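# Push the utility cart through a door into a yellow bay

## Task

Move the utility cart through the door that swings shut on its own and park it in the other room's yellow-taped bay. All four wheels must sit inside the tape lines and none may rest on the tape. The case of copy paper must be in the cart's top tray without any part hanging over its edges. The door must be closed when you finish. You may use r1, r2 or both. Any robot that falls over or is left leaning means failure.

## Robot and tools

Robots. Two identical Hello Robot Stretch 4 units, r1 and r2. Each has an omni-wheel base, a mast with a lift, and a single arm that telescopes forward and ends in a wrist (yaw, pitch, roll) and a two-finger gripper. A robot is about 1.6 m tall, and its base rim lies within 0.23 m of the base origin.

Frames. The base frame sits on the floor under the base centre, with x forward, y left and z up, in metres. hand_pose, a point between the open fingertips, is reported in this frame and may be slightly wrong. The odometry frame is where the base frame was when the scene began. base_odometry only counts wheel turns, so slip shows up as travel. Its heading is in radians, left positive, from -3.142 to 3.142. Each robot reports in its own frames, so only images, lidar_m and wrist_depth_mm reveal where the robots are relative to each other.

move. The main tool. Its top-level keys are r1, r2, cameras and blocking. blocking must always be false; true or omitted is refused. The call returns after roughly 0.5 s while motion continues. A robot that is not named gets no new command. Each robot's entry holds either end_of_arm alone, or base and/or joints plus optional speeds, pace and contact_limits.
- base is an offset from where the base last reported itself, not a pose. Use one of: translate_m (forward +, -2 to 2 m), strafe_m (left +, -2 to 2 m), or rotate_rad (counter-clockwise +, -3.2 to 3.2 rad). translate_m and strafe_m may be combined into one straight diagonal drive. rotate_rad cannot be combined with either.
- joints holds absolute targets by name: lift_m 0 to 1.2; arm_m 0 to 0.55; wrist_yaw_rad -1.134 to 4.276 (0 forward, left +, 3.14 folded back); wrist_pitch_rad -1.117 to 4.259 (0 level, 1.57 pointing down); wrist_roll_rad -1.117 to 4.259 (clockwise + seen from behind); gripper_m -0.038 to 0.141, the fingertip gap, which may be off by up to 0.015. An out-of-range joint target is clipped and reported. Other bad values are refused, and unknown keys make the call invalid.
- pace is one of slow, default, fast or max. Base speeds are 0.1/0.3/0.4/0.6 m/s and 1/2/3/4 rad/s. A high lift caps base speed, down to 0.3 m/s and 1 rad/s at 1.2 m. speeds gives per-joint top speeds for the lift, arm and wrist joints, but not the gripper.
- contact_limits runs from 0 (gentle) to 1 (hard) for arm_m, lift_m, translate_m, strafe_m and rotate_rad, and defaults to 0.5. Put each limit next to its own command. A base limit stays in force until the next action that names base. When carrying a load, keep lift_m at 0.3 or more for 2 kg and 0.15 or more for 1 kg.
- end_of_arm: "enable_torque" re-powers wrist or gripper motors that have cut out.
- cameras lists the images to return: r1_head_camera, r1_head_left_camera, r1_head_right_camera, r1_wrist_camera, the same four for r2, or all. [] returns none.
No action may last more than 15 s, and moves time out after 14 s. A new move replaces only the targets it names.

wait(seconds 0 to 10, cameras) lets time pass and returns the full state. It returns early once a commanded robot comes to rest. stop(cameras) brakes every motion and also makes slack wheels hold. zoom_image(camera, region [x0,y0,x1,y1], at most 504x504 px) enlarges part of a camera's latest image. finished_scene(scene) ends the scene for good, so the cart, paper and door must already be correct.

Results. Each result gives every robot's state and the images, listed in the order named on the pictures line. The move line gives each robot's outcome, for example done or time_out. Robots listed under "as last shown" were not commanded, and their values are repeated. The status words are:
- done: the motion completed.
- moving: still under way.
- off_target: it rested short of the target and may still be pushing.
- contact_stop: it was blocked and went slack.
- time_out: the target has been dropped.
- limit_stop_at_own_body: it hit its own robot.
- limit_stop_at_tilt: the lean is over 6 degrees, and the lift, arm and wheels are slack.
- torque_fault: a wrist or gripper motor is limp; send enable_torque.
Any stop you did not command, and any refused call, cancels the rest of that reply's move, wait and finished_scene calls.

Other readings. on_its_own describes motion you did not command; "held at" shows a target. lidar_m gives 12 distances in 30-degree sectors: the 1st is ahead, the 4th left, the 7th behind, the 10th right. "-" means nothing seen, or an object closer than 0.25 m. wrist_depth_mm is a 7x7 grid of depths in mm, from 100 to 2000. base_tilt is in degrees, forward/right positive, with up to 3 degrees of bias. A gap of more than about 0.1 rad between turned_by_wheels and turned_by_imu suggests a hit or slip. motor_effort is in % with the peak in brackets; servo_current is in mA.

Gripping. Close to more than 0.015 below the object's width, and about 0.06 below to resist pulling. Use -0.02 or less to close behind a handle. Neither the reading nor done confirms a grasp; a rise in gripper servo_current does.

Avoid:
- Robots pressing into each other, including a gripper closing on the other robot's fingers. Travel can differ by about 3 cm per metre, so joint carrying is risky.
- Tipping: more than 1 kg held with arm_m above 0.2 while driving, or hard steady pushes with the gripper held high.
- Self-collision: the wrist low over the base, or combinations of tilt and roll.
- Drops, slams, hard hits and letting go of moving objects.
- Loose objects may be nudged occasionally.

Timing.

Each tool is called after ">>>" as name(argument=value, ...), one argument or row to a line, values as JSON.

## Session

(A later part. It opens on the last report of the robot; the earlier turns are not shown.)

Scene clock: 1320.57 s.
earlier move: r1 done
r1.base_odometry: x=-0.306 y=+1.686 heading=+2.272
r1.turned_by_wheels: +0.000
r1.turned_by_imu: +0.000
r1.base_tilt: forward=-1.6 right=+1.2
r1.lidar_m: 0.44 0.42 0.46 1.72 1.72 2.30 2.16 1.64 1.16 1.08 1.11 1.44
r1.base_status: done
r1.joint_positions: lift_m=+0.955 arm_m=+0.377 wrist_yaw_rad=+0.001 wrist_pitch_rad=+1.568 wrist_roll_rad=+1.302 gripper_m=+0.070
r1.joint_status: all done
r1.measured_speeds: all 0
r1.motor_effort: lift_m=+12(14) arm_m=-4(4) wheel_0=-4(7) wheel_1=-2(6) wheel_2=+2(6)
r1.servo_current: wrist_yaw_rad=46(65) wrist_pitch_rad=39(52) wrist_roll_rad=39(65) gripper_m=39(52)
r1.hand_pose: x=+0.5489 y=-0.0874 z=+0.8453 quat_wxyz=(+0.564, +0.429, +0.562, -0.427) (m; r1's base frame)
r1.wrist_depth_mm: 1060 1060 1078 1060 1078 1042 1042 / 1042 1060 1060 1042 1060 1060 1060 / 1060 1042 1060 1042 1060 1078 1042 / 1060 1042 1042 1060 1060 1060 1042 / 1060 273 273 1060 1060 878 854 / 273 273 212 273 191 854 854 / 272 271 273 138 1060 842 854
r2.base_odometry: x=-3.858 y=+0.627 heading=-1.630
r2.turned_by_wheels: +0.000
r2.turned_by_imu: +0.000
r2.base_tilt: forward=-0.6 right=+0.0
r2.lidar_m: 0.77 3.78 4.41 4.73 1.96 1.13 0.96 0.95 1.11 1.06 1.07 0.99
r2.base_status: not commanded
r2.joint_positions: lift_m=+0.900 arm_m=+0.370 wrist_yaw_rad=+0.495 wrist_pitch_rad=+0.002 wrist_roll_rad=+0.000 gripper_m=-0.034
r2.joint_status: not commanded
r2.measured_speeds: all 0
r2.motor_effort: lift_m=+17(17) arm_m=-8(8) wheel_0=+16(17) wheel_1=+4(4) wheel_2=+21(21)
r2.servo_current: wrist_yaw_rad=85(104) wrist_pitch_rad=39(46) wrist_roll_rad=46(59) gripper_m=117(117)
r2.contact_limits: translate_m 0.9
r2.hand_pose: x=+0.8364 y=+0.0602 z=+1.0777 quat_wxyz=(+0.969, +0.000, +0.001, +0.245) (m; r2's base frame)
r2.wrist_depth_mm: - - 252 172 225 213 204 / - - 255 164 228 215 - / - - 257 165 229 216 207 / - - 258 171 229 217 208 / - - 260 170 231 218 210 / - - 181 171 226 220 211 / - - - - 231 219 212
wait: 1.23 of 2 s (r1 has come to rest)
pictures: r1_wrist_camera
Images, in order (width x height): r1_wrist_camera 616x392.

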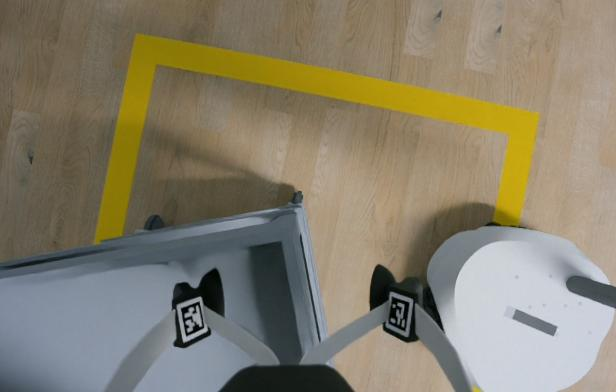

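>>> move(
  r1={"joints":{"gripper_m":-0.035}},
  cameras=[],
  blocking=false,
)

>>> wait(
  seconds=1.5,
  cameras=[],
)

>>> move(
  r1={"base":{"translate_m":-0.12},"joints":{"wrist_roll_rad":1.42},"speeds":{"wrist_roll_rad":0.1},"pace":"slow","contact_limits":{"translate_m":0.7}},
  cameras=[],
  blocking=false,
)

>>> wait(
  seconds=3,
  cameras=["r1_wrist_camera","r1_head_camera"],
)

Scene clock: 1327.27 s.
move: r1 moving
r1.base_odometry: x=-0.306 y=+1.686 heading=+2.272
r1.turned_by_wheels: +0.000
r1.turned_by_imu: +0.000
r1.base_tilt: forward=-1.6 right=+1.3
r1.lidar_m: 0.43 0.43 0.46 1.72 1.71 2.26 2.12 1.67 1.16 1.07 1.11 1.50
r1.base_status: not commanded
r1.joint_positions: lift_m=+0.955 arm_m=+0.377 wrist_yaw_rad=+0.001 wrist_pitch_rad=+1.568 wrist_roll_rad=+1.302 gripper_m=+0.051
r1.joint_status: gripper_m moving
r1.measured_speeds: all 0
r1.motor_effort: lift_m=+12(12) arm_m=-4(4) wheel_0=-4(4) wheel_1=-2(2) wheel_2=+2(2)
r1.servo_current: wrist_yaw_rad=65(65) wrist_pitch_rad=46(46) wrist_roll_rad=33(65) gripper_m=104(104)
r1.hand_pose: x=+0.5489 y=-0.0874 z=+0.8453 quat_wxyz=(+0.564, +0.429, +0.562, -0.427) (m; r1's base frame)
r1.wrist_depth_mm: 1060 1042 1042 1042 1042 1042 1060 / 1060 1060 1060 1060 1078 1060 1060 / 1060 1060 1078 1060 1060 1042 1078 / 1042 1042 1060 1060 1078 1060 1060 / 1060 273 273 1078 1060 854 866 / 272 272 197 272 190 842 842 / 272 271 272 138 1078 842 866
r2: as last shown
r2.base_tilt: forward=-0.7 right=+0.1
r2.lidar_m: 0.79 3.79 4.39 4.74 1.93 1.11 0.97 0.95 1.15 1.07 1.06 1.02
r2.motor_effort: lift_m=+17(17) arm_m=-8(8) wheel_0=+16(16) wheel_1=+4(4) wheel_2=+21(21)
r2.servo_current: wrist_yaw_rad=91(98) wrist_pitch_rad=46(46) wrist_roll_rad=39(59) gripper_m=117(117)
r2.contact_limits: translate_m 0.9
r2.wrist_depth_mm: - - 253 172 224 212 205 / - - 255 164 228 215 - / - - 256 164 228 215 206 / - - 258 170 229 217 208 / - - 260 170 231 218 210 / - - 181 170 226 220 211 / - - - - 230 217 211
pictures: none
No camera images: "cameras" was empty.

Scene clock: 1328.50 s.
earlier move: r1 done
r1.base_odometry: x=-0.306 y=+1.686 heading=+2.272
r1.turned_by_wheels: +0.000
r1.turned_by_imu: +0.000
r1.base_tilt: forward=-1.5 right=+1.3
r1.lidar_m: 0.45 0.43 0.48 1.72 1.71 2.28 2.15 1.68 1.13 1.06 1.11 1.46
r1.base_status: not commanded
r1.joint_positions: lift_m=+0.955 arm_m=+0.377 wrist_yaw_rad=+0.001 wrist_pitch_rad=+1.568 wrist_roll_rad=+1.301 gripper_m=-0.034
r1.joint_status: all done
r1.measured_speeds: all 0
r1.motor_effort: lift_m=+15(15) arm_m=-3(4) wheel_0=-4(4) wheel_1=-2(2) wheel_2=+2(2)
r1.servo_current: wrist_yaw_rad=33(65) wrist_pitch_rad=46(52) wrist_roll_rad=39(65) gripper_m=85(143)
r1.hand_pose: x=+0.5488 y=-0.0874 z=+0.8451 quat_wxyz=(+0.564, +0.428, +0.562, -0.427) (m; r1's base frame)
r1.wrist_depth_mm: 1060 1060 1060 1042 1060 1078 1078 / 1060 1060 1060 1060 1078 1060 1060 / 1042 1042 1060 1060 1078 1042 1060 / 1060 1060 1060 1060 1060 1060 1060 / 274 271 271 1060 1078 878 917 / 270 271 188 198 180 854 854 / 271 152 270 145 1078 866 854
r2.base_odometry: x=-3.858 y=+0.627 heading=-1.630
r2.turned_by_wheels: +0.000
r2.turned_by_imu: +0.000
r2.base_tilt: forward=-0.7 right=+0.0
r2.lidar_m: 0.77 3.80 4.40 4.73 1.94 1.14 0.94 0.95 1.13 1.07 1.06 1.01
r2.base_status: not commanded
r2.joint_positions: lift_m=+0.900 arm_m=+0.370 wrist_yaw_rad=+0.495 wrist_pitch_rad=+0.002 wrist_roll_rad=+0.000 gripper_m=-0.034
r2.joint_status: not commanded
r2.measured_speeds: all 0
r2.motor_effort: lift_m=+16(17) arm_m=-8(9) wheel_0=+16(16) wheel_1=+4(4) wheel_2=+21(21)
r2.servo_current: wrist_yaw_rad=78(98) wrist_pitch_rad=39(46) wrist_roll_rad=39(59) gripper_m=124(124)
r2.contact_limits: translate_m 0.9
r2.hand_pose: x=+0.8364 y=+0.0602 z=+1.0777 quat_wxyz=(+0.969, +0.000, +0.001, +0.245) (m; r2's base frame)
r2.wrist_depth_mm: - - 253 171 224 213 205 / - - 255 164 227 216 - / - - 257 165 228 216 207 / - - 259 170 229 216 208 / - - 260 170 232 218 210 / - - 181 171 227 220 211 / - - - - 231 218 213
wait: 1.23 of 1.5 s (r1 has come to rest)
pictures: none
No camera images: "cameras" was empty.

Scene clock: 1329.00 s.
move: r1 moving
r1.base_odometry: x=-0.298 y=+1.677 heading=+2.272
r1.turned_by_wheels: +0.000
r1.turned_by_imu: +0.000
r1.base_tilt: forward=-1.6 right=+1.3
r1.lidar_m: 0.47 0.44 0.48 1.70 1.73 2.26 2.15 1.66 1.15 1.06 1.11 1.49
r1.base_status: translate_m moving
r1.joint_positions: lift_m=+0.955 arm_m=+0.377 wrist_yaw_rad=+0.001 wrist_pitch_rad=+1.566 wrist_roll_rad=+1.338 gripper_m=-0.034
r1.joint_status: wrist_roll_rad moving
r1.measured_speeds: translate_m=-0.048 strafe_m=+0.000 rotate_rad=+0.002 lift_m=+0.000 arm_m=+0.000 wrist_yaw_rad=+0.000 wrist_pitch_rad=-0.023 wrist_roll_rad=+0.100
r1.motor_effort: lift_m=+15(15) arm_m=-3(4) wheel_0=-3(7) wheel_1=-4(5) wheel_2=+7(8)
r1.servo_current: wrist_yaw_rad=46(59) wrist_pitch_rad=39(52) wrist_roll_rad=72(72) gripper_m=85(85)
r1.contact_limits: translate_m 0.7
r1.hand_pose: x=+0.5494 y=-0.0874 z=+0.8451 quat_wxyz=(+0.556, +0.439, +0.554, -0.437) (m; r1's base frame)
r1.wrist_depth_mm: 1078 1078 1060 1060 1078 1060 1060 / 1060 1060 1060 1078 1060 1060 1042 / 1078 1060 1060 1098 1060 1060 1060 / 1060 1060 1098 1042 1060 1060 1042 / 1078 272 272 1042 1060 854 854 / 273 273 187 199 179 842 854 / 273 151 272 179 176 842 831
r2: as last shown
r2.base_tilt: forward=-0.6 right=+0.1
r2.lidar_m: 0.77 3.77 4.42 4.73 1.99 1.12 0.96 0.96 1.12 1.07 1.06 1.00
r2.motor_effort: lift_m=+17(17) arm_m=-8(8) wheel_0=+16(16) wheel_1=+4(4) wheel_2=+21(21)
r2.servo_current: wrist_yaw_rad=91(104) wrist_pitch_rad=39(46) wrist_roll_rad=46(46) gripper_m=117(124)
r2.contact_limits: translate_m 0.9
r2.wrist_depth_mm: - - 253 172 224 213 205 / - - 254 164 227 216 - / - - 257 164 228 215 207 / - - 258 171 230 216 208 / - - 259 171 231 218 211 / - - 181 171 226 220 211 / - - - - 230 217 211
pictures: none
No camera images: "cameras" was empty.

Scene clock: 1330.97 s.
earlier move: r1 done
r1.base_odometry: x=-0.229 y=+1.595 heading=+2.273
r1.turned_by_wheels: +0.001
r1.turned_by_imu: +0.002
r1.base_tilt: forward=-1.6 right=+1.2
r1.lidar_m: 0.48 0.47 0.55 1.68 1.73 2.20 2.03 1.67 1.17 1.08 1.11 1.50
r1.base_status: done
r1.joint_positions: lift_m=+0.955 arm_m=+0.377 wrist_yaw_rad=+0.001 wrist_pitch_rad=+1.562 wrist_roll_rad=+1.415 gripper_m=-0.034
r1.joint_status: all done
r1.measured_speeds: all 0
r1.motor_effort: lift_m=+15(15) arm_m=-3(4) wheel_0=+4(7) wheel_1=-2(7) wheel_2=+10(12)
r1.servo_current: wrist_yaw_rad=39(59) wrist_pitch_rad=59(59) wrist_roll_rad=59(85) gripper_m=72(85)
r1.contact_limits: translate_m 0.7
r1.hand_pose: x=+0.5507 y=-0.0874 z=+0.8451 quat_wxyz=(+0.540, +0.461, +0.535, -0.457) (m; r1's base frame)
r1.wrist_depth_mm: 1060 1060 1078 1060 1060 1042 1060 / 1078 1060 1060 1078 1060 1042 1042 / 1078 1060 1042 1060 1078 1060 1042 / 1078 1060 1042 1060 1060 1025 1025 / 274 274 272 1060 1042 854 831 / 276 274 203 198 1060 842 854 / 274 152 274 182 163 842 842
r2.base_odometry: x=-3.858 y=+0.627 heading=-1.630
r2.turned_by_wheels: +0.000
r2.turned_by_imu: +0.000
r2.base_tilt: forward=-0.7 right=+0.0
r2.lidar_m: 0.76 3.77 4.39 4.73 1.97 1.12 0.94 0.94 1.12 1.04 1.05 1.01
r2.base_status: not commanded
r2.joint_positions: lift_m=+0.900 arm_m=+0.370 wrist_yaw_rad=+0.495 wrist_pitch_rad=+0.002 wrist_roll_rad=+0.000 gripper_m=-0.034
r2.joint_status: not commanded
r2.measured_speeds: all 0
r2.motor_effort: lift_m=+17(17) arm_m=-8(9) wheel_0=+16(16) wheel_1=+4(4) wheel_2=+21(21)
r2.servo_current: wrist_yaw_rad=91(104) wrist_pitch_rad=39(46) wrist_roll_rad=52(59) gripper_m=111(124)
r2.contact_limits: translate_m 0.9
r2.hand_pose: x=+0.8364 y=+0.0602 z=+1.0777 quat_wxyz=(+0.969, +0.000, +0.001, +0.245) (m; r2's base frame)
r2.wrist_depth_mm: - - 253 172 224 213 205 / - - 254 164 228 215 - / - - 256 164 229 216 207 / - - 258 170 229 217 208 / - - 260 171 231 219 210 / - - 181 171 227 220 211 / - - - - 231 217 212
wait: 1.97 of 3 s (r1 has come to rest)
pictures: r1_head_camera, r1_wrist_camera
Images, in order (width x height): r1_head_camera 420x560, r1_wrist_camera 616x392.

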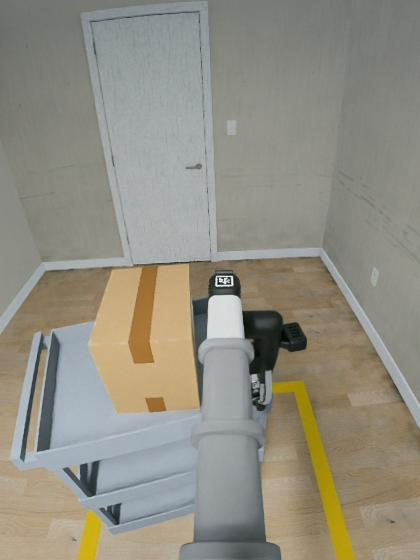

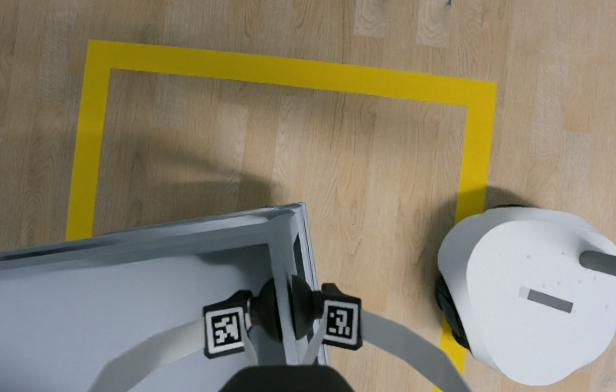

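>>> move(
  r1={"base":{"translate_m":-0.07},"joints":{"wrist_roll_rad":1.5},"speeds":{"wrist_roll_rad":0.1},"pace":"slow","contact_limits":{"translate_m":0.7}},
  cameras=[],
  blocking=false,
)

>>> wait(
  seconds=2,
  cameras=["r1_wrist_camera"],
)

>>> move(
  r1={"joints":{"gripper_m":0.07}},
  cameras=[],
  blocking=false,
)

>>> wait(
  seconds=1.5,
  cameras=[],
)

>>> move(
  r1={"joints":{"lift_m":1.17}},
  cameras=[],
  blocking=false,
)

>>> wait(
  seconds=2,
  cameras=["r1_wrist_camera"],
)

>>> move(
  r1={"joints":{"arm_m":0.22}},
  cameras=[],
  blocking=false,
)

>>> wait(
  seconds=2,
  cameras=["r1_wrist_camera","r1_head_camera"],
)

Scene clock: 1343.27 s.
move: r1 moving
r1.base_odometry: x=-0.221 y=+1.585 heading=+2.274
r1.turned_by_wheels: +0.001
r1.turned_by_imu: +0.001
r1.base_tilt: forward=-1.6 right=+1.2
r1.lidar_m: 0.49 0.47 0.55 1.70 1.72 2.17 2.03 1.71 1.16 1.08 1.12 1.48
r1.base_status: translate_m moving
r1.joint_positions: lift_m=+0.955 arm_m=+0.377 wrist_yaw_rad=+0.001 wrist_pitch_rad=+1.562 wrist_roll_rad=+1.458 gripper_m=-0.034
r1.joint_status: wrist_roll_rad moving
r1.measured_speeds: translate_m=-0.048 strafe_m=+0.000 rotate_rad=+0.000 lift_m=+0.000 arm_m=+0.000 wrist_yaw_rad=+0.000 wrist_pitch_rad=+0.000 wrist_roll_rad=+0.100
r1.motor_effort: lift_m=+15(15) arm_m=-4(4) wheel_0=+2(5) wheel_1=-1(6) wheel_2=+13(15)
r1.servo_current: wrist_yaw_rad=52(52) wrist_pitch_rad=46(59) wrist_roll_rad=52(78) gripper_m=72(78)
r1.contact_limits: translate_m 0.7
r1.hand_pose: x=+0.5507 y=-0.0874 z=+0.8451 quat_wxyz=(+0.530, +0.473, +0.525, -0.469) (m; r1's base frame)
r1.wrist_depth_mm: 1060 1078 1060 1042 1042 1060 1060 / 1060 1098 1042 1042 1042 1042 1025 / 1060 1042 1060 1060 1060 1060 1042 / 1060 1060 1098 1042 1060 1042 1042 / 1078 273 273 1060 1025 842 842 / 276 274 198 196 1042 842 842 / 274 153 272 178 163 842 842
r2: as last shown
r2.base_tilt: forward=-0.6 right=+0.1
r2.lidar_m: 0.78 3.79 4.39 4.73 1.96 1.14 0.96 0.97 1.12 1.06 1.07 1.01
r2.joint_positions: lift_m=+0.900 arm_m=+0.370 wrist_yaw_rad=+0.496 wrist_pitch_rad=+0.002 wrist_roll_rad=+0.000 gripper_m=-0.034
r2.motor_effort: lift_m=+17(17) arm_m=-8(8) wheel_0=+16(16) wheel_1=+4(4) wheel_2=+21(21)
r2.servo_current: wrist_yaw_rad=85(91) wrist_pitch_rad=46(46) wrist_roll_rad=46(52) gripper_m=117(117)
r2.contact_limits: translate_m 0.9
r2.wrist_depth_mm: - - 253 172 224 213 205 / - - 254 164 227 216 - / - - 257 164 228 216 207 / - - 258 170 230 216 208 / - - 260 170 232 218 210 / - - 181 170 227 220 211 / - - - - 230 217 211
pictures: none
No camera images: "cameras" was empty.

Scene clock: 1344.73 s.
earlier move: r1 done
r1.base_odometry: x=-0.184 y=+1.541 heading=+2.274
r1.turned_by_wheels: +0.000
r1.turned_by_imu: +0.000
r1.base_tilt: forward=-1.6 right=+1.2
r1.lidar_m: 0.48 0.50 0.59 1.68 1.74 2.09 1.97 1.69 1.15 1.09 1.13 1.51
r1.base_status: done
r1.joint_positions: lift_m=+0.955 arm_m=+0.377 wrist_yaw_rad=+0.001 wrist_pitch_rad=+1.562 wrist_roll_rad=+1.495 gripper_m=-0.034
r1.joint_status: all done
r1.measured_speeds: all 0
r1.motor_effort: lift_m=+15(15) arm_m=-4(4) wheel_0=+2(7) wheel_1=+0(6) wheel_2=+9(15)
r1.servo_current: wrist_yaw_rad=39(72) wrist_pitch_rad=52(65) wrist_roll_rad=65(78) gripper_m=78(85)
r1.contact_limits: translate_m 0.7
r1.hand_pose: x=+0.5506 y=-0.0874 z=+0.8451 quat_wxyz=(+0.521, +0.483, +0.517, -0.478) (m; r1's base frame)
r1.wrist_depth_mm: 1078 1078 1060 1042 1042 1060 1060 / 1078 1042 1060 1042 1060 1042 1042 / 1098 1060 1078 1060 1060 1042 1042 / 1078 1060 1060 1060 1060 1042 1042 / 1078 251 256 1060 1060 842 842 / 273 273 204 198 1060 854 842 / 274 156 273 180 159 854 842
r2.base_odometry: x=-3.858 y=+0.627 heading=-1.630
r2.turned_by_wheels: +0.000
r2.turned_by_imu: +0.000
r2.base_tilt: forward=-0.6 right=+0.0
r2.lidar_m: 0.78 3.78 4.40 4.75 1.94 1.11 0.95 0.95 1.10 1.07 1.05 0.98
r2.base_status: not commanded
r2.joint_positions: lift_m=+0.900 arm_m=+0.370 wrist_yaw_rad=+0.496 wrist_pitch_rad=+0.002 wrist_roll_rad=+0.000 gripper_m=-0.034
r2.joint_status: not commanded
r2.measured_speeds: all 0
r2.motor_effort: lift_m=+16(17) arm_m=-8(9) wheel_0=+16(16) wheel_1=+4(4) wheel_2=+21(22)
r2.servo_current: wrist_yaw_rad=91(98) wrist_pitch_rad=39(52) wrist_roll_rad=52(59) gripper_m=111(124)
r2.contact_limits: translate_m 0.9
r2.hand_pose: x=+0.8364 y=+0.0602 z=+1.0777 quat_wxyz=(+0.969, +0.000, +0.001, +0.245) (m; r2's base frame)
r2.wrist_depth_mm: - - 253 172 224 213 205 / - - 254 163 227 215 - / - - 256 164 229 217 207 / - - 258 170 230 217 208 / - - 259 170 231 218 210 / - - 181 170 227 220 211 / - - - - 232 217 213
wait: 1.47 of 2 s (r1 has come to rest)
pictures: r1_wrist_camera
Images, in order (width x height): r1_wrist_camera 616x392.

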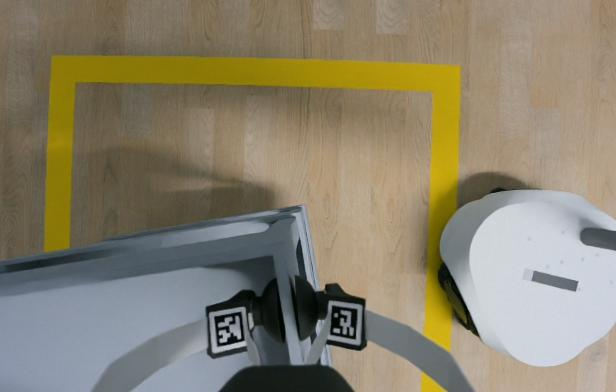

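Scene clock: 1345.23 s.
move: r1 moving
r1.base_odometry: x=-0.184 y=+1.541 heading=+2.273
r1.turned_by_wheels: +0.000
r1.turned_by_imu: +0.000
r1.base_tilt: forward=-1.6 right=+1.3
r1.lidar_m: 0.48 0.50 0.59 1.68 1.72 2.07 1.97 1.69 1.16 1.07 1.12 1.50
r1.base_status: not commanded
r1.joint_positions: lift_m=+0.955 arm_m=+0.377 wrist_yaw_rad=+0.001 wrist_pitch_rad=+1.562 wrist_roll_rad=+1.497 gripper_m=-0.009
r1.joint_status: gripper_m moving
r1.measured_speeds: translate_m=+0.000 strafe_m=+0.000 rotate_rad=-0.001 lift_m=+0.000 arm_m=+0.000 wrist_yaw_rad=+0.000 wrist_pitch_rad=+0.000 wrist_roll_rad=+0.008
r1.motor_effort: lift_m=+15(15) arm_m=-4(4) wheel_0=+2(3) wheel_1=-1(1) wheel_2=+8(9)
r1.servo_current: wrist_yaw_rad=46(52) wrist_pitch_rad=52(59) wrist_roll_rad=33(65) gripper_m=65(72)
r1.contact_limits: translate_m 0.7
r1.hand_pose: x=+0.5506 y=-0.0874 z=+0.8451 quat_wxyz=(+0.521, +0.483, +0.516, -0.479) (m; r1's base frame)
r1.wrist_depth_mm: 1078 1060 1060 1078 1078 1042 1042 / 1060 1078 1060 1060 1078 1042 1060 / 1060 1078 1060 1060 1042 1060 1060 / 1060 1060 1060 1078 1042 1060 1060 / 1060 265 257 1042 1042 842 842 / 276 276 189 200 181 854 842 / 276 274 274 147 163 854 831
r2: as last shown
r2.base_tilt: forward=-0.7 right=+0.0
r2.lidar_m: 0.77 3.81 4.41 4.74 1.96 1.12 0.96 0.95 1.12 1.06 1.08 0.99
r2.motor_effort: lift_m=+17(17) arm_m=-8(8) wheel_0=+16(16) wheel_1=+4(4) wheel_2=+21(21)
r2.servo_current: wrist_yaw_rad=85(98) wrist_pitch_rad=39(46) wrist_roll_rad=52(59) gripper_m=111(117)
r2.contact_limits: translate_m 0.9
r2.wrist_depth_mm: - - 253 172 224 213 205 / - - 255 163 226 216 - / - - 257 164 228 216 207 / - - 258 171 230 216 208 / - - 259 170 231 219 211 / - - 181 170 226 220 211 / - - - - 230 216 212
pictures: none
No camera images: "cameras" was empty.

Scene clock: 1346.47 s.
earlier move: r1 done
r1.base_odometry: x=-0.184 y=+1.541 heading=+2.273
r1.turned_by_wheels: +0.000
r1.turned_by_imu: +0.000
r1.base_tilt: forward=-1.6 right=+1.2
r1.lidar_m: 0.49 0.48 0.59 1.67 1.73 2.09 1.97 1.69 1.18 1.09 1.11 1.49
r1.base_status: not commanded
r1.joint_positions: lift_m=+0.955 arm_m=+0.377 wrist_yaw_rad=+0.001 wrist_pitch_rad=+1.567 wrist_roll_rad=+1.498 gripper_m=+0.070
r1.joint_status: all done
r1.measured_speeds: all 0
r1.motor_effort: lift_m=+15(15) arm_m=-4(4) wheel_0=+2(3) wheel_1=-1(1) wheel_2=+4(9)
r1.servo_current: wrist_yaw_rad=46(65) wrist_pitch_rad=39(59) wrist_roll_rad=52(65) gripper_m=39(85)
r1.contact_limits: translate_m 0.7
r1.hand_pose: x=+0.5490 y=-0.0874 z=+0.8451 quat_wxyz=(+0.519, +0.482, +0.517, -0.480) (m; r1's base frame)
r1.wrist_depth_mm: 1060 1060 1060 1042 1060 1060 1060 / 1042 1060 1078 1060 1060 1078 1060 / 1060 1078 1078 1060 1060 1078 1060 / 1060 1042 1060 1060 1078 1025 1042 / 1078 282 231 1078 1098 842 854 / 273 272 211 1042 191 866 842 / 271 273 272 137 1060 854 854
r2.base_odometry: x=-3.858 y=+0.627 heading=-1.630
r2.turned_by_wheels: +0.000
r2.turned_by_imu: +0.000
r2.base_tilt: forward=-0.6 right=+0.0
r2.lidar_m: 0.76 3.79 4.37 4.74 1.98 1.15 0.95 0.95 1.15 1.05 1.07 1.02
r2.base_status: not commanded
r2.joint_positions: lift_m=+0.900 arm_m=+0.370 wrist_yaw_rad=+0.496 wrist_pitch_rad=+0.002 wrist_roll_rad=+0.000 gripper_m=-0.034
r2.joint_status: not commanded
r2.measured_speeds: all 0
r2.motor_effort: lift_m=+17(17) arm_m=-8(9) wheel_0=+16(16) wheel_1=+3(4) wheel_2=+21(21)
r2.servo_current: wrist_yaw_rad=78(98) wrist_pitch_rad=39(46) wrist_roll_rad=39(59) gripper_m=111(117)
r2.contact_limits: translate_m 0.9
r2.hand_pose: x=+0.8364 y=+0.0602 z=+1.0777 quat_wxyz=(+0.969, +0.000, +0.001, +0.245) (m; r2's base frame)
r2.wrist_depth_mm: - - 252 172 224 213 204 / - - 254 164 228 215 - / - - 255 164 228 216 207 / - - 259 171 229 217 209 / - - 260 170 232 220 210 / - - 181 170 227 220 211 / - - - - 230 216 213
wait: 1.23 of 1.5 s (r1 has come to rest)
pictures: none
No camera images: "cameras" was empty.

Scene clock: 1346.97 s.
move: r1 moving
r1.base_odometry: x=-0.184 y=+1.541 heading=+2.273
r1.turned_by_wheels: +0.000
r1.turned_by_imu: +0.000
r1.base_tilt: forward=-1.6 right=+1.2
r1.lidar_m: 0.48 0.50 0.57 1.69 1.73 2.09 1.98 1.67 1.17 1.08 1.12 1.51
r1.base_status: not commanded
r1.joint_positions: lift_m=+0.993 arm_m=+0.377 wrist_yaw_rad=+0.001 wrist_pitch_rad=+1.568 wrist_roll_rad=+1.498 gripper_m=+0.070
r1.joint_status: lift_m moving
r1.measured_speeds: translate_m=+0.000 strafe_m=+0.000 rotate_rad=+0.000 lift_m=+0.146 arm_m=+0.000 wrist_yaw_rad=+0.000 wrist_pitch_rad=+0.000 wrist_roll_rad=+0.000
r1.motor_effort: lift_m=+25(26) arm_m=-4(4) wheel_0=+2(2) wheel_1=+0(1) wheel_2=+4(4)
r1.servo_current: wrist_yaw_rad=39(59) wrist_pitch_rad=39(46) wrist_roll_rad=33(59) gripper_m=46(46)
r1.contact_limits: translate_m 0.7
r1.hand_pose: x=+0.5490 y=-0.0874 z=+0.8824 quat_wxyz=(+0.519, +0.482, +0.517, -0.480) (m; r1's base frame)
r1.wrist_depth_mm: 1118 1098 1098 1098 1078 1098 1078 / 1078 1098 1098 1098 1118 1098 1098 / 1098 1098 1098 1060 1098 1098 1098 / 1098 1060 1098 1078 1098 1042 1078 / 1078 317 285 1098 1098 878 878 / 304 304 197 1098 191 878 891 / 304 173 304 143 1098 1098 1098
r2: as last shown
r2.lidar_m: 0.78 3.79 4.40 4.75 1.94 1.13 0.95 0.96 1.12 1.06 1.06 1.01
r2.motor_effort: lift_m=+17(17) arm_m=-8(8) wheel_0=+16(16) wheel_1=+4(4) wheel_2=+21(21)
r2.servo_current: wrist_yaw_rad=85(98) wrist_pitch_rad=39(52) wrist_roll_rad=52(59) gripper_m=111(117)
r2.contact_limits: translate_m 0.9
r2.wrist_depth_mm: - - 253 172 224 212 205 / - - 255 163 227 215 - / - - 257 164 228 216 206 / - - 258 170 230 216 208 / - - 260 170 231 217 210 / - - 181 170 226 219 211 / - - - - 230 217 212
pictures: none
No camera images: "cameras" was empty.

Scene clock: 1348.43 s.
earlier move: r1 done
r1.base_odometry: x=-0.184 y=+1.541 heading=+2.273
r1.turned_by_wheels: +0.000
r1.turned_by_imu: +0.000
r1.base_tilt: forward=-1.6 right=+1.3
r1.lidar_m: 0.49 0.50 0.58 1.66 1.73 2.09 1.97 1.67 1.15 1.12 1.16 1.48
r1.base_status: not commanded
r1.joint_positions: lift_m=+1.170 arm_m=+0.377 wrist_yaw_rad=+0.001 wrist_pitch_rad=+1.568 wrist_roll_rad=+1.498 gripper_m=+0.070
r1.joint_status: all done
r1.measured_speeds: all 0
r1.motor_effort: lift_m=+24(28) arm_m=-4(4) wheel_0=+2(3) wheel_1=-1(1) wheel_2=+3(4)
r1.servo_current: wrist_yaw_rad=46(72) wrist_pitch_rad=39(46) wrist_roll_rad=52(65) gripper_m=39(46)
r1.contact_limits: translate_m 0.7
r1.hand_pose: x=+0.5490 y=-0.0874 z=+1.0594 quat_wxyz=(+0.519, +0.482, +0.517, -0.480) (m; r1's base frame)
r1.wrist_depth_mm: 1255 1308 1281 1281 1281 1255 1281 / 1281 1255 1281 1281 1255 1281 1281 / 1281 1255 1255 1281 1255 1255 1255 / 1255 1255 1281 1281 1255 1078 1308 / 1281 484 484 1281 1281 1060 1060 / 484 488 193 484 191 1078 1255 / 484 455 473 143 1281 1255 1281
r2.base_odometry: x=-3.858 y=+0.627 heading=-1.630
r2.turned_by_wheels: +0.000
r2.turned_by_imu: +0.000
r2.base_tilt: forward=-0.7 right=+0.0
r2.lidar_m: 0.76 3.78 4.38 4.72 1.98 1.13 0.96 0.96 1.12 1.06 1.07 1.00
r2.base_status: not commanded
r2.joint_positions: lift_m=+0.900 arm_m=+0.370 wrist_yaw_rad=+0.496 wrist_pitch_rad=+0.002 wrist_roll_rad=+0.000 gripper_m=-0.034
r2.joint_status: not commanded
r2.measured_speeds: all 0
r2.motor_effort: lift_m=+17(17) arm_m=-8(9) wheel_0=+16(16) wheel_1=+4(5) wheel_2=+21(22)
r2.servo_current: wrist_yaw_rad=91(98) wrist_pitch_rad=46(52) wrist_roll_rad=52(59) gripper_m=124(124)
r2.contact_limits: translate_m 0.9
r2.hand_pose: x=+0.8364 y=+0.0602 z=+1.0777 quat_wxyz=(+0.969, +0.000, +0.001, +0.245) (m; r2's base frame)
r2.wrist_depth_mm: - - 253 172 224 213 205 / - - 255 163 227 215 - / - - 257 164 229 216 206 / - - 259 170 230 216 208 / - - 260 170 232 219 211 / - - 181 170 227 220 211 / - - - - 230 217 213
wait: 1.47 of 2 s (r1 has come to rest)
pictures: r1_wrist_camera
Images, in order (width x height): r1_wrist_camera 616x392.

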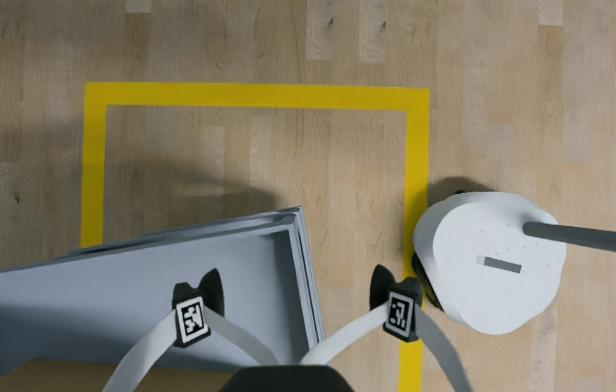

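Scene clock: 1348.93 s.
move: r1 moving
r1.base_odometry: x=-0.184 y=+1.541 heading=+2.273
r1.turned_by_wheels: +0.000
r1.turned_by_imu: +0.000
r1.base_tilt: forward=-1.6 right=+1.3
r1.lidar_m: 0.50 0.49 0.60 1.68 1.72 2.08 1.98 1.68 1.16 1.09 1.15 1.49
r1.base_status: not commanded
r1.joint_positions: lift_m=+1.170 arm_m=+0.326 wrist_yaw_rad=+0.001 wrist_pitch_rad=+1.568 wrist_roll_rad=+1.498 gripper_m=+0.070
r1.joint_status: arm_m moving
r1.measured_speeds: translate_m=+0.000 strafe_m=+0.000 rotate_rad=+0.000 lift_m=+0.000 arm_m=-0.195 wrist_yaw_rad=+0.000 wrist_pitch_rad=+0.000 wrist_roll_rad=+0.000
r1.motor_effort: lift_m=+24(24) arm_m=-6(8) wheel_0=+2(3) wheel_1=-1(1) wheel_2=+3(4)
r1.servo_current: wrist_yaw_rad=52(59) wrist_pitch_rad=39(46) wrist_roll_rad=59(59) gripper_m=46(46)
r1.contact_limits: translate_m 0.7
r1.hand_pose: x=+0.4981 y=-0.0874 z=+1.0594 quat_wxyz=(+0.519, +0.482, +0.517, -0.480) (m; r1's base frame)
r1.wrist_depth_mm: 1255 1255 1281 1255 1281 1281 1281 / 1281 1281 1255 1281 1281 1281 1281 / 1255 1255 1255 1229 1281 1281 1255 / 1255 1255 1255 1281 1281 1060 1255 / 500 480 484 1281 1138 1078 1281 / 484 488 193 1255 191 1078 1281 / 477 455 473 143 1229 1255 1281
r2: as last shown
r2.lidar_m: 0.78 3.79 4.40 4.75 1.93 1.13 0.96 0.96 1.13 1.07 1.06 0.97
r2.motor_effort: lift_m=+16(17) arm_m=-8(8) wheel_0=+16(16) wheel_1=+4(4) wheel_2=+21(21)
r2.servo_current: wrist_yaw_rad=85(91) wrist_pitch_rad=39(46) wrist_roll_rad=46(59) gripper_m=111(124)
r2.contact_limits: translate_m 0.9
r2.wrist_depth_mm: - - 252 172 224 213 204 / - - 254 163 227 216 - / - - 258 164 228 216 207 / - - 258 171 230 217 208 / - - 260 171 231 218 210 / - - 181 171 226 220 211 / - - - - 231 217 212
pictures: none
No camera images: "cameras" was empty.

Scene clock: 1349.97 s.
earlier move: r1 done
r1.base_odometry: x=-0.184 y=+1.541 heading=+2.273
r1.turned_by_wheels: +0.000
r1.turned_by_imu: +0.000
r1.base_tilt: forward=-1.6 right=+1.3
r1.lidar_m: 0.48 0.49 0.61 1.68 1.74 2.11 1.96 1.67 1.19 1.11 1.13 1.48
r1.base_status: not commanded
r1.joint_positions: lift_m=+1.170 arm_m=+0.220 wrist_yaw_rad=+0.001 wrist_pitch_rad=+1.568 wrist_roll_rad=+1.498 gripper_m=+0.070
r1.joint_status: all done
r1.measured_speeds: all 0
r1.motor_effort: lift_m=+24(24) arm_m=-4(8) wheel_0=+2(3) wheel_1=+0(1) wheel_2=+3(4)
r1.servo_current: wrist_yaw_rad=52(59) wrist_pitch_rad=46(52) wrist_roll_rad=52(59) gripper_m=39(46)
r1.contact_limits: translate_m 0.7
r1.hand_pose: x=+0.3919 y=-0.0874 z=+1.0594 quat_wxyz=(+0.519, +0.482, +0.517, -0.480) (m; r1's base frame)
r1.wrist_depth_mm: 1255 1255 1308 1281 1281 1255 1281 / 1255 1308 1255 1281 1255 1281 1255 / 1229 1281 1255 1281 1255 1281 1281 / 1255 1281 1281 1308 1078 1281 1308 / 484 488 778 1281 1060 1060 1281 / 488 484 191 1281 191 1255 1281 / 484 466 - 151 1281 1255 1308
r2.base_odometry: x=-3.858 y=+0.627 heading=-1.630
r2.turned_by_wheels: +0.000
r2.turned_by_imu: +0.000
r2.base_tilt: forward=-0.7 right=+0.1
r2.lidar_m: 0.78 3.79 4.40 4.74 1.92 1.12 0.97 0.96 1.11 1.06 1.06 0.99
r2.base_status: not commanded
r2.joint_positions: lift_m=+0.900 arm_m=+0.370 wrist_yaw_rad=+0.496 wrist_pitch_rad=+0.002 wrist_roll_rad=+0.000 gripper_m=-0.034
r2.joint_status: not commanded
r2.measured_speeds: all 0
r2.motor_effort: lift_m=+17(17) arm_m=-8(8) wheel_0=+16(16) wheel_1=+4(4) wheel_2=+21(21)
r2.servo_current: wrist_yaw_rad=72(104) wrist_pitch_rad=39(46) wrist_roll_rad=46(59) gripper_m=117(124)
r2.contact_limits: translate_m 0.9
r2.hand_pose: x=+0.8364 y=+0.0602 z=+1.0777 quat_wxyz=(+0.969, +0.000, +0.001, +0.245) (m; r2's base frame)
r2.wrist_depth_mm: - - 253 172 225 212 206 / - - 255 163 227 215 - / - - 257 164 228 216 206 / - - 258 171 231 216 209 / - - 260 170 230 218 211 / - - 181 170 227 220 211 / - - - - 231 217 211
wait: 1.03 of 2 s (r1 has come to rest)
pictures: r1_head_camera, r1_wrist_camera
Images, in order (width x height): r1_head_camera 420x560, r1_wrist_camera 616x392.

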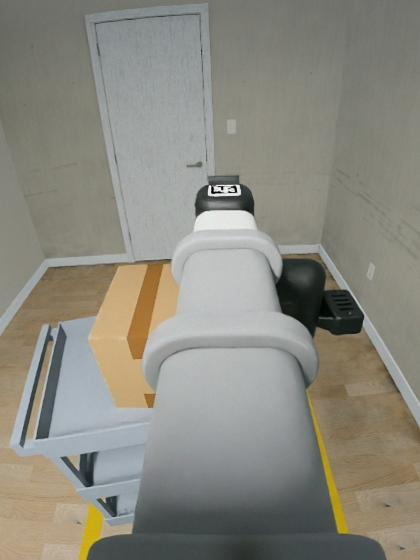

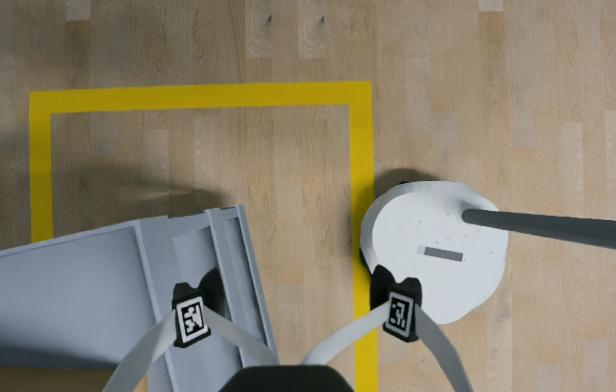

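>>> move(
  r1={"base":{"strafe_m":0.6}},
  cameras=[],
  blocking=false,
)

>>> wait(
  seconds=4,
  cameras=["r1_wrist_camera","r1_head_camera","r1_head_left_camera"],
)

Scene clock: 1361.80 s.
move: r1 moving
r1.base_odometry: x=-0.212 y=+1.518 heading=+2.273
r1.turned_by_wheels: +0.000
r1.turned_by_imu: +0.000
r1.base_tilt: forward=-1.6 right=+1.3
r1.lidar_m: 0.47 0.47 0.55 1.64 1.68 2.09 1.96 1.73 1.23 1.11 1.18 1.52
r1.base_status: strafe_m moving
r1.joint_positions: lift_m=+1.170 arm_m=+0.220 wrist_yaw_rad=+0.001 wrist_pitch_rad=+1.568 wrist_roll_rad=+1.498 gripper_m=+0.070
r1.joint_status: not commanded
r1.measured_speeds: translate_m=-0.001 strafe_m=+0.140 rotate_rad=+0.004 lift_m=+0.000 arm_m=+0.000 wrist_yaw_rad=+0.000 wrist_pitch_rad=+0.000 wrist_roll_rad=+0.000
r1.motor_effort: lift_m=+24(24) arm_m=-4(4) wheel_0=-12(12) wheel_1=+8(9) wheel_2=-1(3)
r1.servo_current: wrist_yaw_rad=72(72) wrist_pitch_rad=39(46) wrist_roll_rad=52(59) gripper_m=46(46)
r1.hand_pose: x=+0.3919 y=-0.0874 z=+1.0594 quat_wxyz=(+0.519, +0.482, +0.517, -0.480) (m; r1's base frame)
r1.wrist_depth_mm: 1255 1281 1281 1281 1255 1308 1255 / 1255 1281 1281 1255 1281 1308 1308 / 1281 1281 1281 1308 1255 1281 1281 / 1281 1255 1255 1255 1078 1281 1308 / 480 488 741 1255 1060 1078 1308 / 480 484 190 1281 190 1255 1281 / 449 399 - 143 1308 1255 1308
r2: as last shown
r2.base_tilt: forward=-0.6 right=+0.0
r2.lidar_m: 0.80 3.79 4.40 4.73 1.96 1.12 0.97 0.97 1.10 1.02 1.04 0.97
r2.motor_effort: lift_m=+16(17) arm_m=-8(8) wheel_0=+16(16) wheel_1=+4(4) wheel_2=+21(21)
r2.servo_current: wrist_yaw_rad=98(98) wrist_pitch_rad=39(46) wrist_roll_rad=52(59) gripper_m=111(124)
r2.contact_limits: translate_m 0.9
r2.wrist_depth_mm: - - 254 172 224 213 204 / - - 254 164 226 216 - / - - 256 164 228 216 206 / - - 258 171 229 217 209 / - - 260 171 231 219 210 / - - 181 170 226 219 211 / - - - - 230 216 213
pictures: none
No camera images: "cameras" was empty.

Scene clock: 1364.63 s.
earlier move: r1 done
r1.base_odometry: x=-0.642 y=+1.154 heading=+2.273
r1.turned_by_wheels: +0.000
r1.turned_by_imu: +0.003
r1.base_tilt: forward=-1.6 right=+1.3
r1.lidar_m: 0.38 1.63 1.36 1.09 1.12 1.48 2.00 2.09 1.82 1.71 0.71 0.41
r1.base_status: done
r1.joint_positions: lift_m=+1.170 arm_m=+0.220 wrist_yaw_rad=+0.001 wrist_pitch_rad=+1.568 wrist_roll_rad=+1.498 gripper_m=+0.070
r1.joint_status: not commanded
r1.measured_speeds: all 0
r1.motor_effort: lift_m=+24(24) arm_m=-4(4) wheel_0=-2(12) wheel_1=-1(10) wheel_2=+0(3)
r1.servo_current: wrist_yaw_rad=33(72) wrist_pitch_rad=39(52) wrist_roll_rad=52(65) gripper_m=46(52)
r1.hand_pose: x=+0.3919 y=-0.0874 z=+1.0594 quat_wxyz=(+0.519, +0.482, +0.517, -0.480) (m; r1's base frame)
r1.wrist_depth_mm: 338 402 484 1281 1255 1308 1281 / 484 484 484 1255 1281 1255 1281 / 484 484 484 1281 1281 1281 1281 / 484 484 484 1281 1098 1255 1308 / 484 1281 - 1281 1042 1078 1281 / 1255 1281 192 1281 191 1281 1308 / 1255 1255 1255 151 1281 1281 1308
r2.base_odometry: x=-3.858 y=+0.627 heading=-1.630
r2.turned_by_wheels: +0.000
r2.turned_by_imu: +0.000
r2.base_tilt: forward=-0.6 right=+0.1
r2.lidar_m: 0.79 3.79 4.43 4.75 1.98 1.12 0.97 0.96 1.13 1.07 1.06 1.01
r2.base_status: not commanded
r2.joint_positions: lift_m=+0.900 arm_m=+0.370 wrist_yaw_rad=+0.496 wrist_pitch_rad=+0.002 wrist_roll_rad=+0.000 gripper_m=-0.034
r2.joint_status: not commanded
r2.measured_speeds: all 0
r2.motor_effort: lift_m=+17(17) arm_m=-7(8) wheel_0=+15(16) wheel_1=+4(4) wheel_2=+21(21)
r2.servo_current: wrist_yaw_rad=85(104) wrist_pitch_rad=39(46) wrist_roll_rad=39(59) gripper_m=111(124)
r2.contact_limits: translate_m 0.9
r2.hand_pose: x=+0.8364 y=+0.0602 z=+1.0777 quat_wxyz=(+0.969, +0.000, +0.001, +0.245) (m; r2's base frame)
r2.wrist_depth_mm: - - 253 172 224 213 206 / - - 254 164 228 215 - / - - 256 165 229 217 207 / - - 258 171 229 216 208 / - - 260 170 232 219 210 / - - 181 170 226 219 211 / - - - - 230 216 212
wait: 2.83 of 4 s (r1 has come to rest)
pictures: r1_head_camera, r1_head_left_camera, r1_wrist_camera
Images, in order (width x height): r1_head_camera 420x560, r1_head_left_camera 420x672, r1_wrist_camera 616x392.

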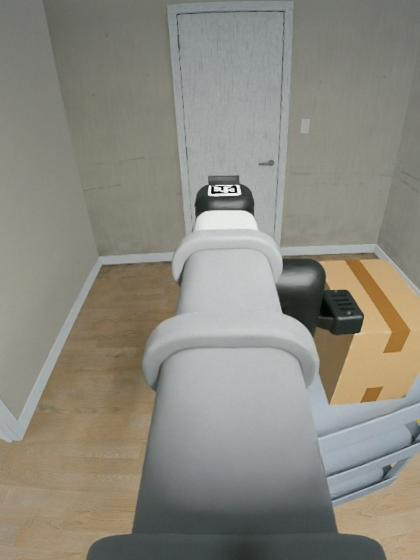

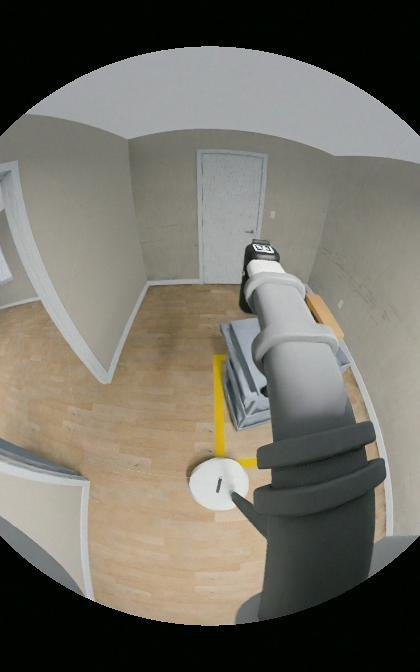

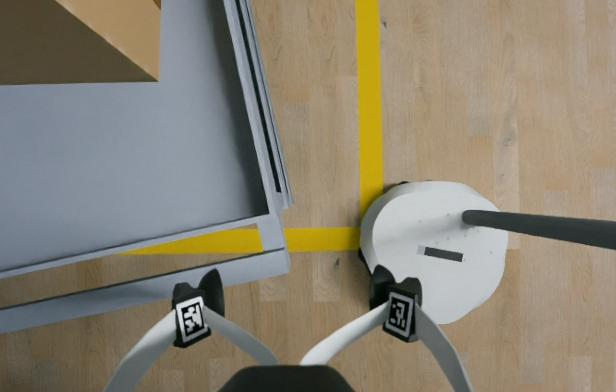

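>>> move(
  r1={"base":{"strafe_m":0.2},"joints":{"gripper_m":-0.03}},
  cameras=[],
  blocking=false,
)

>>> wait(
  seconds=3,
  cameras=[],
)

>>> move(
  r1={"joints":{"arm_m":0.54}},
  cameras=[],
  blocking=false,
)

>>> wait(
  seconds=3,
  cameras=["r1_wrist_camera","r1_head_camera"],
)

Scene clock: 1389.07 s.
move: r1 moving
r1.base_odometry: x=-0.670 y=+1.130 heading=+2.273
r1.turned_by_wheels: +0.000
r1.turned_by_imu: +0.000
r1.base_tilt: forward=-1.6 right=+1.2
r1.lidar_m: 0.41 1.56 1.35 1.07 1.08 1.45 2.00 2.09 1.84 1.73 0.68 0.39
r1.base_status: strafe_m moving
r1.joint_positions: lift_m=+1.170 arm_m=+0.220 wrist_yaw_rad=+0.001 wrist_pitch_rad=+1.568 wrist_roll_rad=+1.498 gripper_m=+0.051
r1.joint_status: gripper_m moving
r1.measured_speeds: translate_m=+0.001 strafe_m=+0.139 rotate_rad=-0.006 lift_m=+0.000 arm_m=+0.000 wrist_yaw_rad=+0.000 wrist_pitch_rad=+0.000 wrist_roll_rad=+0.000
r1.motor_effort: lift_m=+24(24) arm_m=-4(4) wheel_0=-11(11) wheel_1=+8(10) wheel_2=+1(1)
r1.servo_current: wrist_yaw_rad=33(65) wrist_pitch_rad=39(46) wrist_roll_rad=65(65) gripper_m=111(111)
r1.hand_pose: x=+0.3919 y=-0.0874 z=+1.0594 quat_wxyz=(+0.519, +0.482, +0.517, -0.480) (m; r1's base frame)
r1.wrist_depth_mm: 413 455 484 1255 1281 1281 1281 / 484 480 484 1281 1281 1255 1281 / 480 484 484 1255 1281 1281 1281 / 480 484 484 1281 1078 1308 1308 / 1255 - 1281 1281 1078 1060 1308 / 1281 1281 195 1255 189 1281 1255 / 1281 1255 1255 154 1281 1281 1281
r2: as last shown
r2.base_tilt: forward=-0.7 right=+0.0
r2.lidar_m: 0.75 3.79 4.40 4.74 1.95 1.12 0.95 0.96 1.12 1.07 1.06 1.01
r2.motor_effort: lift_m=+17(17) arm_m=-8(8) wheel_0=+16(16) wheel_1=+4(4) wheel_2=+21(21)
r2.servo_current: wrist_yaw_rad=91(98) wrist_pitch_rad=46(46) wrist_roll_rad=46(59) gripper_m=117(124)
r2.contact_limits: translate_m 0.9
r2.wrist_depth_mm: - - 254 172 224 213 205 / - - 255 164 227 215 - / - - 257 164 228 216 207 / - - 260 170 230 217 209 / - - 259 170 231 219 210 / - - 181 170 227 220 211 / - - - - 230 218 212
pictures: none
No camera images: "cameras" was empty.

Scene clock: 1390.53 s.
earlier move: r1 done
r1.base_odometry: x=-0.795 y=+1.025 heading=+2.273
r1.turned_by_wheels: +0.000
r1.turned_by_imu: +0.001
r1.base_tilt: forward=-1.5 right=+1.3
r1.lidar_m: 0.76 1.36 1.21 0.92 0.90 1.23 2.01 2.08 2.02 1.90 0.66 0.46
r1.base_status: done
r1.joint_positions: lift_m=+1.170 arm_m=+0.220 wrist_yaw_rad=+0.001 wrist_pitch_rad=+1.568 wrist_roll_rad=+1.498 gripper_m=-0.029
r1.joint_status: all done
r1.measured_speeds: all 0
r1.motor_effort: lift_m=+24(24) arm_m=-4(4) wheel_0=-2(12) wheel_1=+0(10) wheel_2=+0(1)
r1.servo_current: wrist_yaw_rad=33(72) wrist_pitch_rad=46(52) wrist_roll_rad=52(65) gripper_m=59(143)
r1.hand_pose: x=+0.3919 y=-0.0874 z=+1.0594 quat_wxyz=(+0.519, +0.482, +0.517, -0.480) (m; r1's base frame)
r1.wrist_depth_mm: 484 488 488 1308 1281 1281 1281 / 480 484 - 1281 1281 1281 1281 / 1255 820 1281 1281 1229 1255 1281 / 1255 1255 1281 1308 1060 1281 1255 / 1255 1255 1255 1255 1078 1078 1281 / 1281 1255 209 199 1042 1281 1255 / 1281 1281 180 1281 173 1308 1255
r2.base_odometry: x=-3.858 y=+0.627 heading=-1.630
r2.turned_by_wheels: +0.000
r2.turned_by_imu: +0.000
r2.base_tilt: forward=-0.7 right=+0.0
r2.lidar_m: 0.77 3.78 4.40 4.75 1.92 1.13 0.96 0.94 1.13 1.05 1.06 0.99
r2.base_status: not commanded
r2.joint_positions: lift_m=+0.900 arm_m=+0.370 wrist_yaw_rad=+0.496 wrist_pitch_rad=+0.002 wrist_roll_rad=+0.000 gripper_m=-0.034
r2.joint_status: not commanded
r2.measured_speeds: all 0
r2.motor_effort: lift_m=+16(17) arm_m=-8(8) wheel_0=+16(16) wheel_1=+4(4) wheel_2=+21(21)
r2.servo_current: wrist_yaw_rad=85(98) wrist_pitch_rad=39(46) wrist_roll_rad=46(59) gripper_m=111(124)
r2.contact_limits: translate_m 0.9
r2.hand_pose: x=+0.8364 y=+0.0602 z=+1.0777 quat_wxyz=(+0.969, +0.000, +0.001, +0.245) (m; r2's base frame)
r2.wrist_depth_mm: - - 252 172 224 212 205 / - - 255 163 228 216 - / - - 257 164 228 216 206 / - - 258 170 230 216 208 / - - 260 170 231 219 211 / - - 181 170 226 220 211 / - - - - 231 217 212
wait: 1.47 of 3 s (r1 has come to rest)
pictures: none
No camera images: "cameras" was empty.

Scene clock: 1391.03 s.
move: r1 moving
r1.base_odometry: x=-0.795 y=+1.025 heading=+2.273
r1.turned_by_wheels: +0.000
r1.turned_by_imu: +0.000
r1.base_tilt: forward=-1.6 right=+1.2
r1.lidar_m: 0.72 1.35 1.21 0.91 0.90 1.23 2.02 2.10 2.01 1.90 0.63 0.44
r1.base_status: not commanded
r1.joint_positions: lift_m=+1.170 arm_m=+0.271 wrist_yaw_rad=+0.001 wrist_pitch_rad=+1.568 wrist_roll_rad=+1.498 gripper_m=-0.029
r1.joint_status: arm_m moving
r1.measured_speeds: translate_m=+0.000 strafe_m=+0.000 rotate_rad=+0.000 lift_m=+0.000 arm_m=+0.195 wrist_yaw_rad=+0.000 wrist_pitch_rad=+0.000 wrist_roll_rad=+0.000
r1.motor_effort: lift_m=+24(24) arm_m=+5(6) wheel_0=-2(3) wheel_1=+0(0) wheel_2=+0(0)
r1.servo_current: wrist_yaw_rad=52(65) wrist_pitch_rad=46(52) wrist_roll_rad=46(52) gripper_m=65(65)
r1.hand_pose: x=+0.4426 y=-0.0874 z=+1.0594 quat_wxyz=(+0.519, +0.482, +0.517, -0.480) (m; r1's base frame)
r1.wrist_depth_mm: 484 484 484 484 1255 1308 1281 / 484 484 - 1255 1255 1281 1281 / 492 831 1281 1255 1255 1281 1255 / 1255 1255 1281 1281 1138 1060 1281 / 1281 1281 1281 1281 1060 1042 1281 / 1255 1281 208 200 1078 1078 1308 / 1255 1308 179 1281 172 1255 1255
r2: as last shown
r2.lidar_m: 0.78 3.79 4.42 4.75 1.95 1.13 0.94 0.93 1.13 1.07 1.06 0.99
r2.motor_effort: lift_m=+17(17) arm_m=-8(8) wheel_0=+15(16) wheel_1=+4(4) wheel_2=+21(21)
r2.servo_current: wrist_yaw_rad=91(98) wrist_pitch_rad=39(46) wrist_roll_rad=52(52) gripper_m=111(124)
r2.contact_limits: translate_m 0.9
r2.wrist_depth_mm: - - 253 172 224 213 205 / - - 254 164 228 216 - / - - 257 164 229 216 207 / - - 259 171 230 216 208 / - - 260 170 231 219 211 / - - 181 170 227 220 211 / - - - - 230 217 212
pictures: none
No camera images: "cameras" was empty.

Scene clock: 1392.60 s.
earlier move: r1 done
r1.base_odometry: x=-0.795 y=+1.025 heading=+2.273
r1.turned_by_wheels: +0.000
r1.turned_by_imu: +0.000
r1.base_tilt: forward=-1.6 right=+1.3
r1.lidar_m: 0.76 1.31 1.24 0.89 0.90 1.25 2.02 2.11 2.01 1.89 0.65 0.45
r1.base_status: not commanded
r1.joint_positions: lift_m=+1.170 arm_m=+0.540 wrist_yaw_rad=+0.001 wrist_pitch_rad=+1.568 wrist_roll_rad=+1.498 gripper_m=-0.029
r1.joint_status: all done
r1.measured_speeds: all 0
r1.motor_effort: lift_m=+24(24) arm_m=+4(7) wheel_0=-2(3) wheel_1=+0(1) wheel_2=+0(0)
r1.servo_current: wrist_yaw_rad=33(65) wrist_pitch_rad=39(52) wrist_roll_rad=52(65) gripper_m=59(65)
r1.hand_pose: x=+0.7118 y=-0.0874 z=+1.0594 quat_wxyz=(+0.519, +0.482, +0.517, -0.480) (m; r1's base frame)
r1.wrist_depth_mm: 1255 1281 492 484 484 484 - / 1281 1281 484 484 488 488 - / 1255 1281 445 - 1281 1255 1255 / 1229 1281 1255 1255 1281 1229 1255 / 1281 1281 1255 1281 1281 1098 1042 / 1281 1281 208 199 1255 1281 1060 / 1255 1281 180 1281 173 1281 1281
r2.base_odometry: x=-3.858 y=+0.627 heading=-1.630
r2.turned_by_wheels: +0.000
r2.turned_by_imu: +0.000
r2.base_tilt: forward=-0.7 right=+0.0
r2.lidar_m: 0.77 3.79 4.36 4.75 1.91 1.13 0.95 0.93 1.14 1.06 1.07 1.00
r2.base_status: not commanded
r2.joint_positions: lift_m=+0.900 arm_m=+0.370 wrist_yaw_rad=+0.496 wrist_pitch_rad=+0.002 wrist_roll_rad=+0.000 gripper_m=-0.034
r2.joint_status: not commanded
r2.measured_speeds: all 0
r2.motor_effort: lift_m=+16(17) arm_m=-8(8) wheel_0=+16(16) wheel_1=+4(4) wheel_2=+21(22)
r2.servo_current: wrist_yaw_rad=85(98) wrist_pitch_rad=46(46) wrist_roll_rad=46(65) gripper_m=111(124)
r2.contact_limits: translate_m 0.9
r2.hand_pose: x=+0.8364 y=+0.0602 z=+1.0777 quat_wxyz=(+0.969, +0.000, +0.001, +0.245) (m; r2's base frame)
r2.wrist_depth_mm: - - 254 172 225 212 204 / - - 255 164 228 216 - / - - 257 164 228 216 207 / - - 258 170 230 217 208 / - - 259 170 232 218 210 / - - 181 171 227 220 211 / - - - - 231 217 212
wait: 1.57 of 3 s (r1 has come to rest)
pictures: r1_head_camera, r1_wrist_camera
Images, in order (width x height): r1_head_camera 420x560, r1_wrist_camera 616x392.

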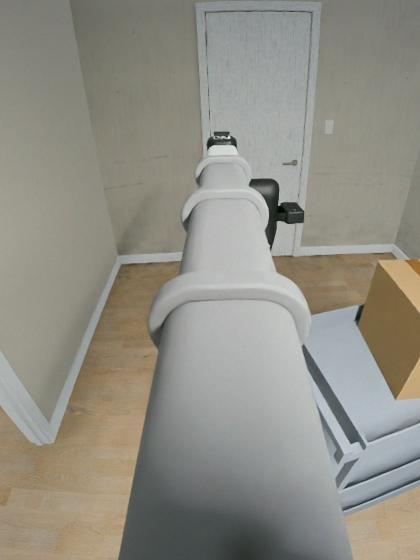

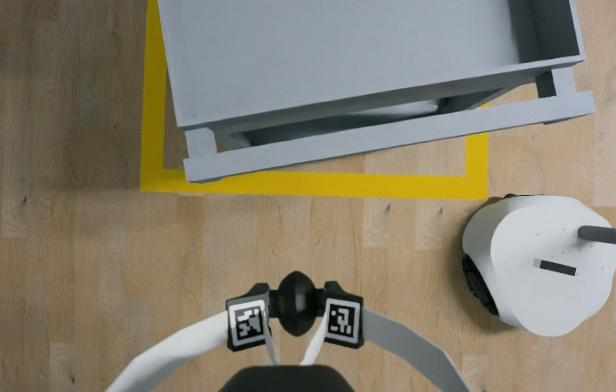

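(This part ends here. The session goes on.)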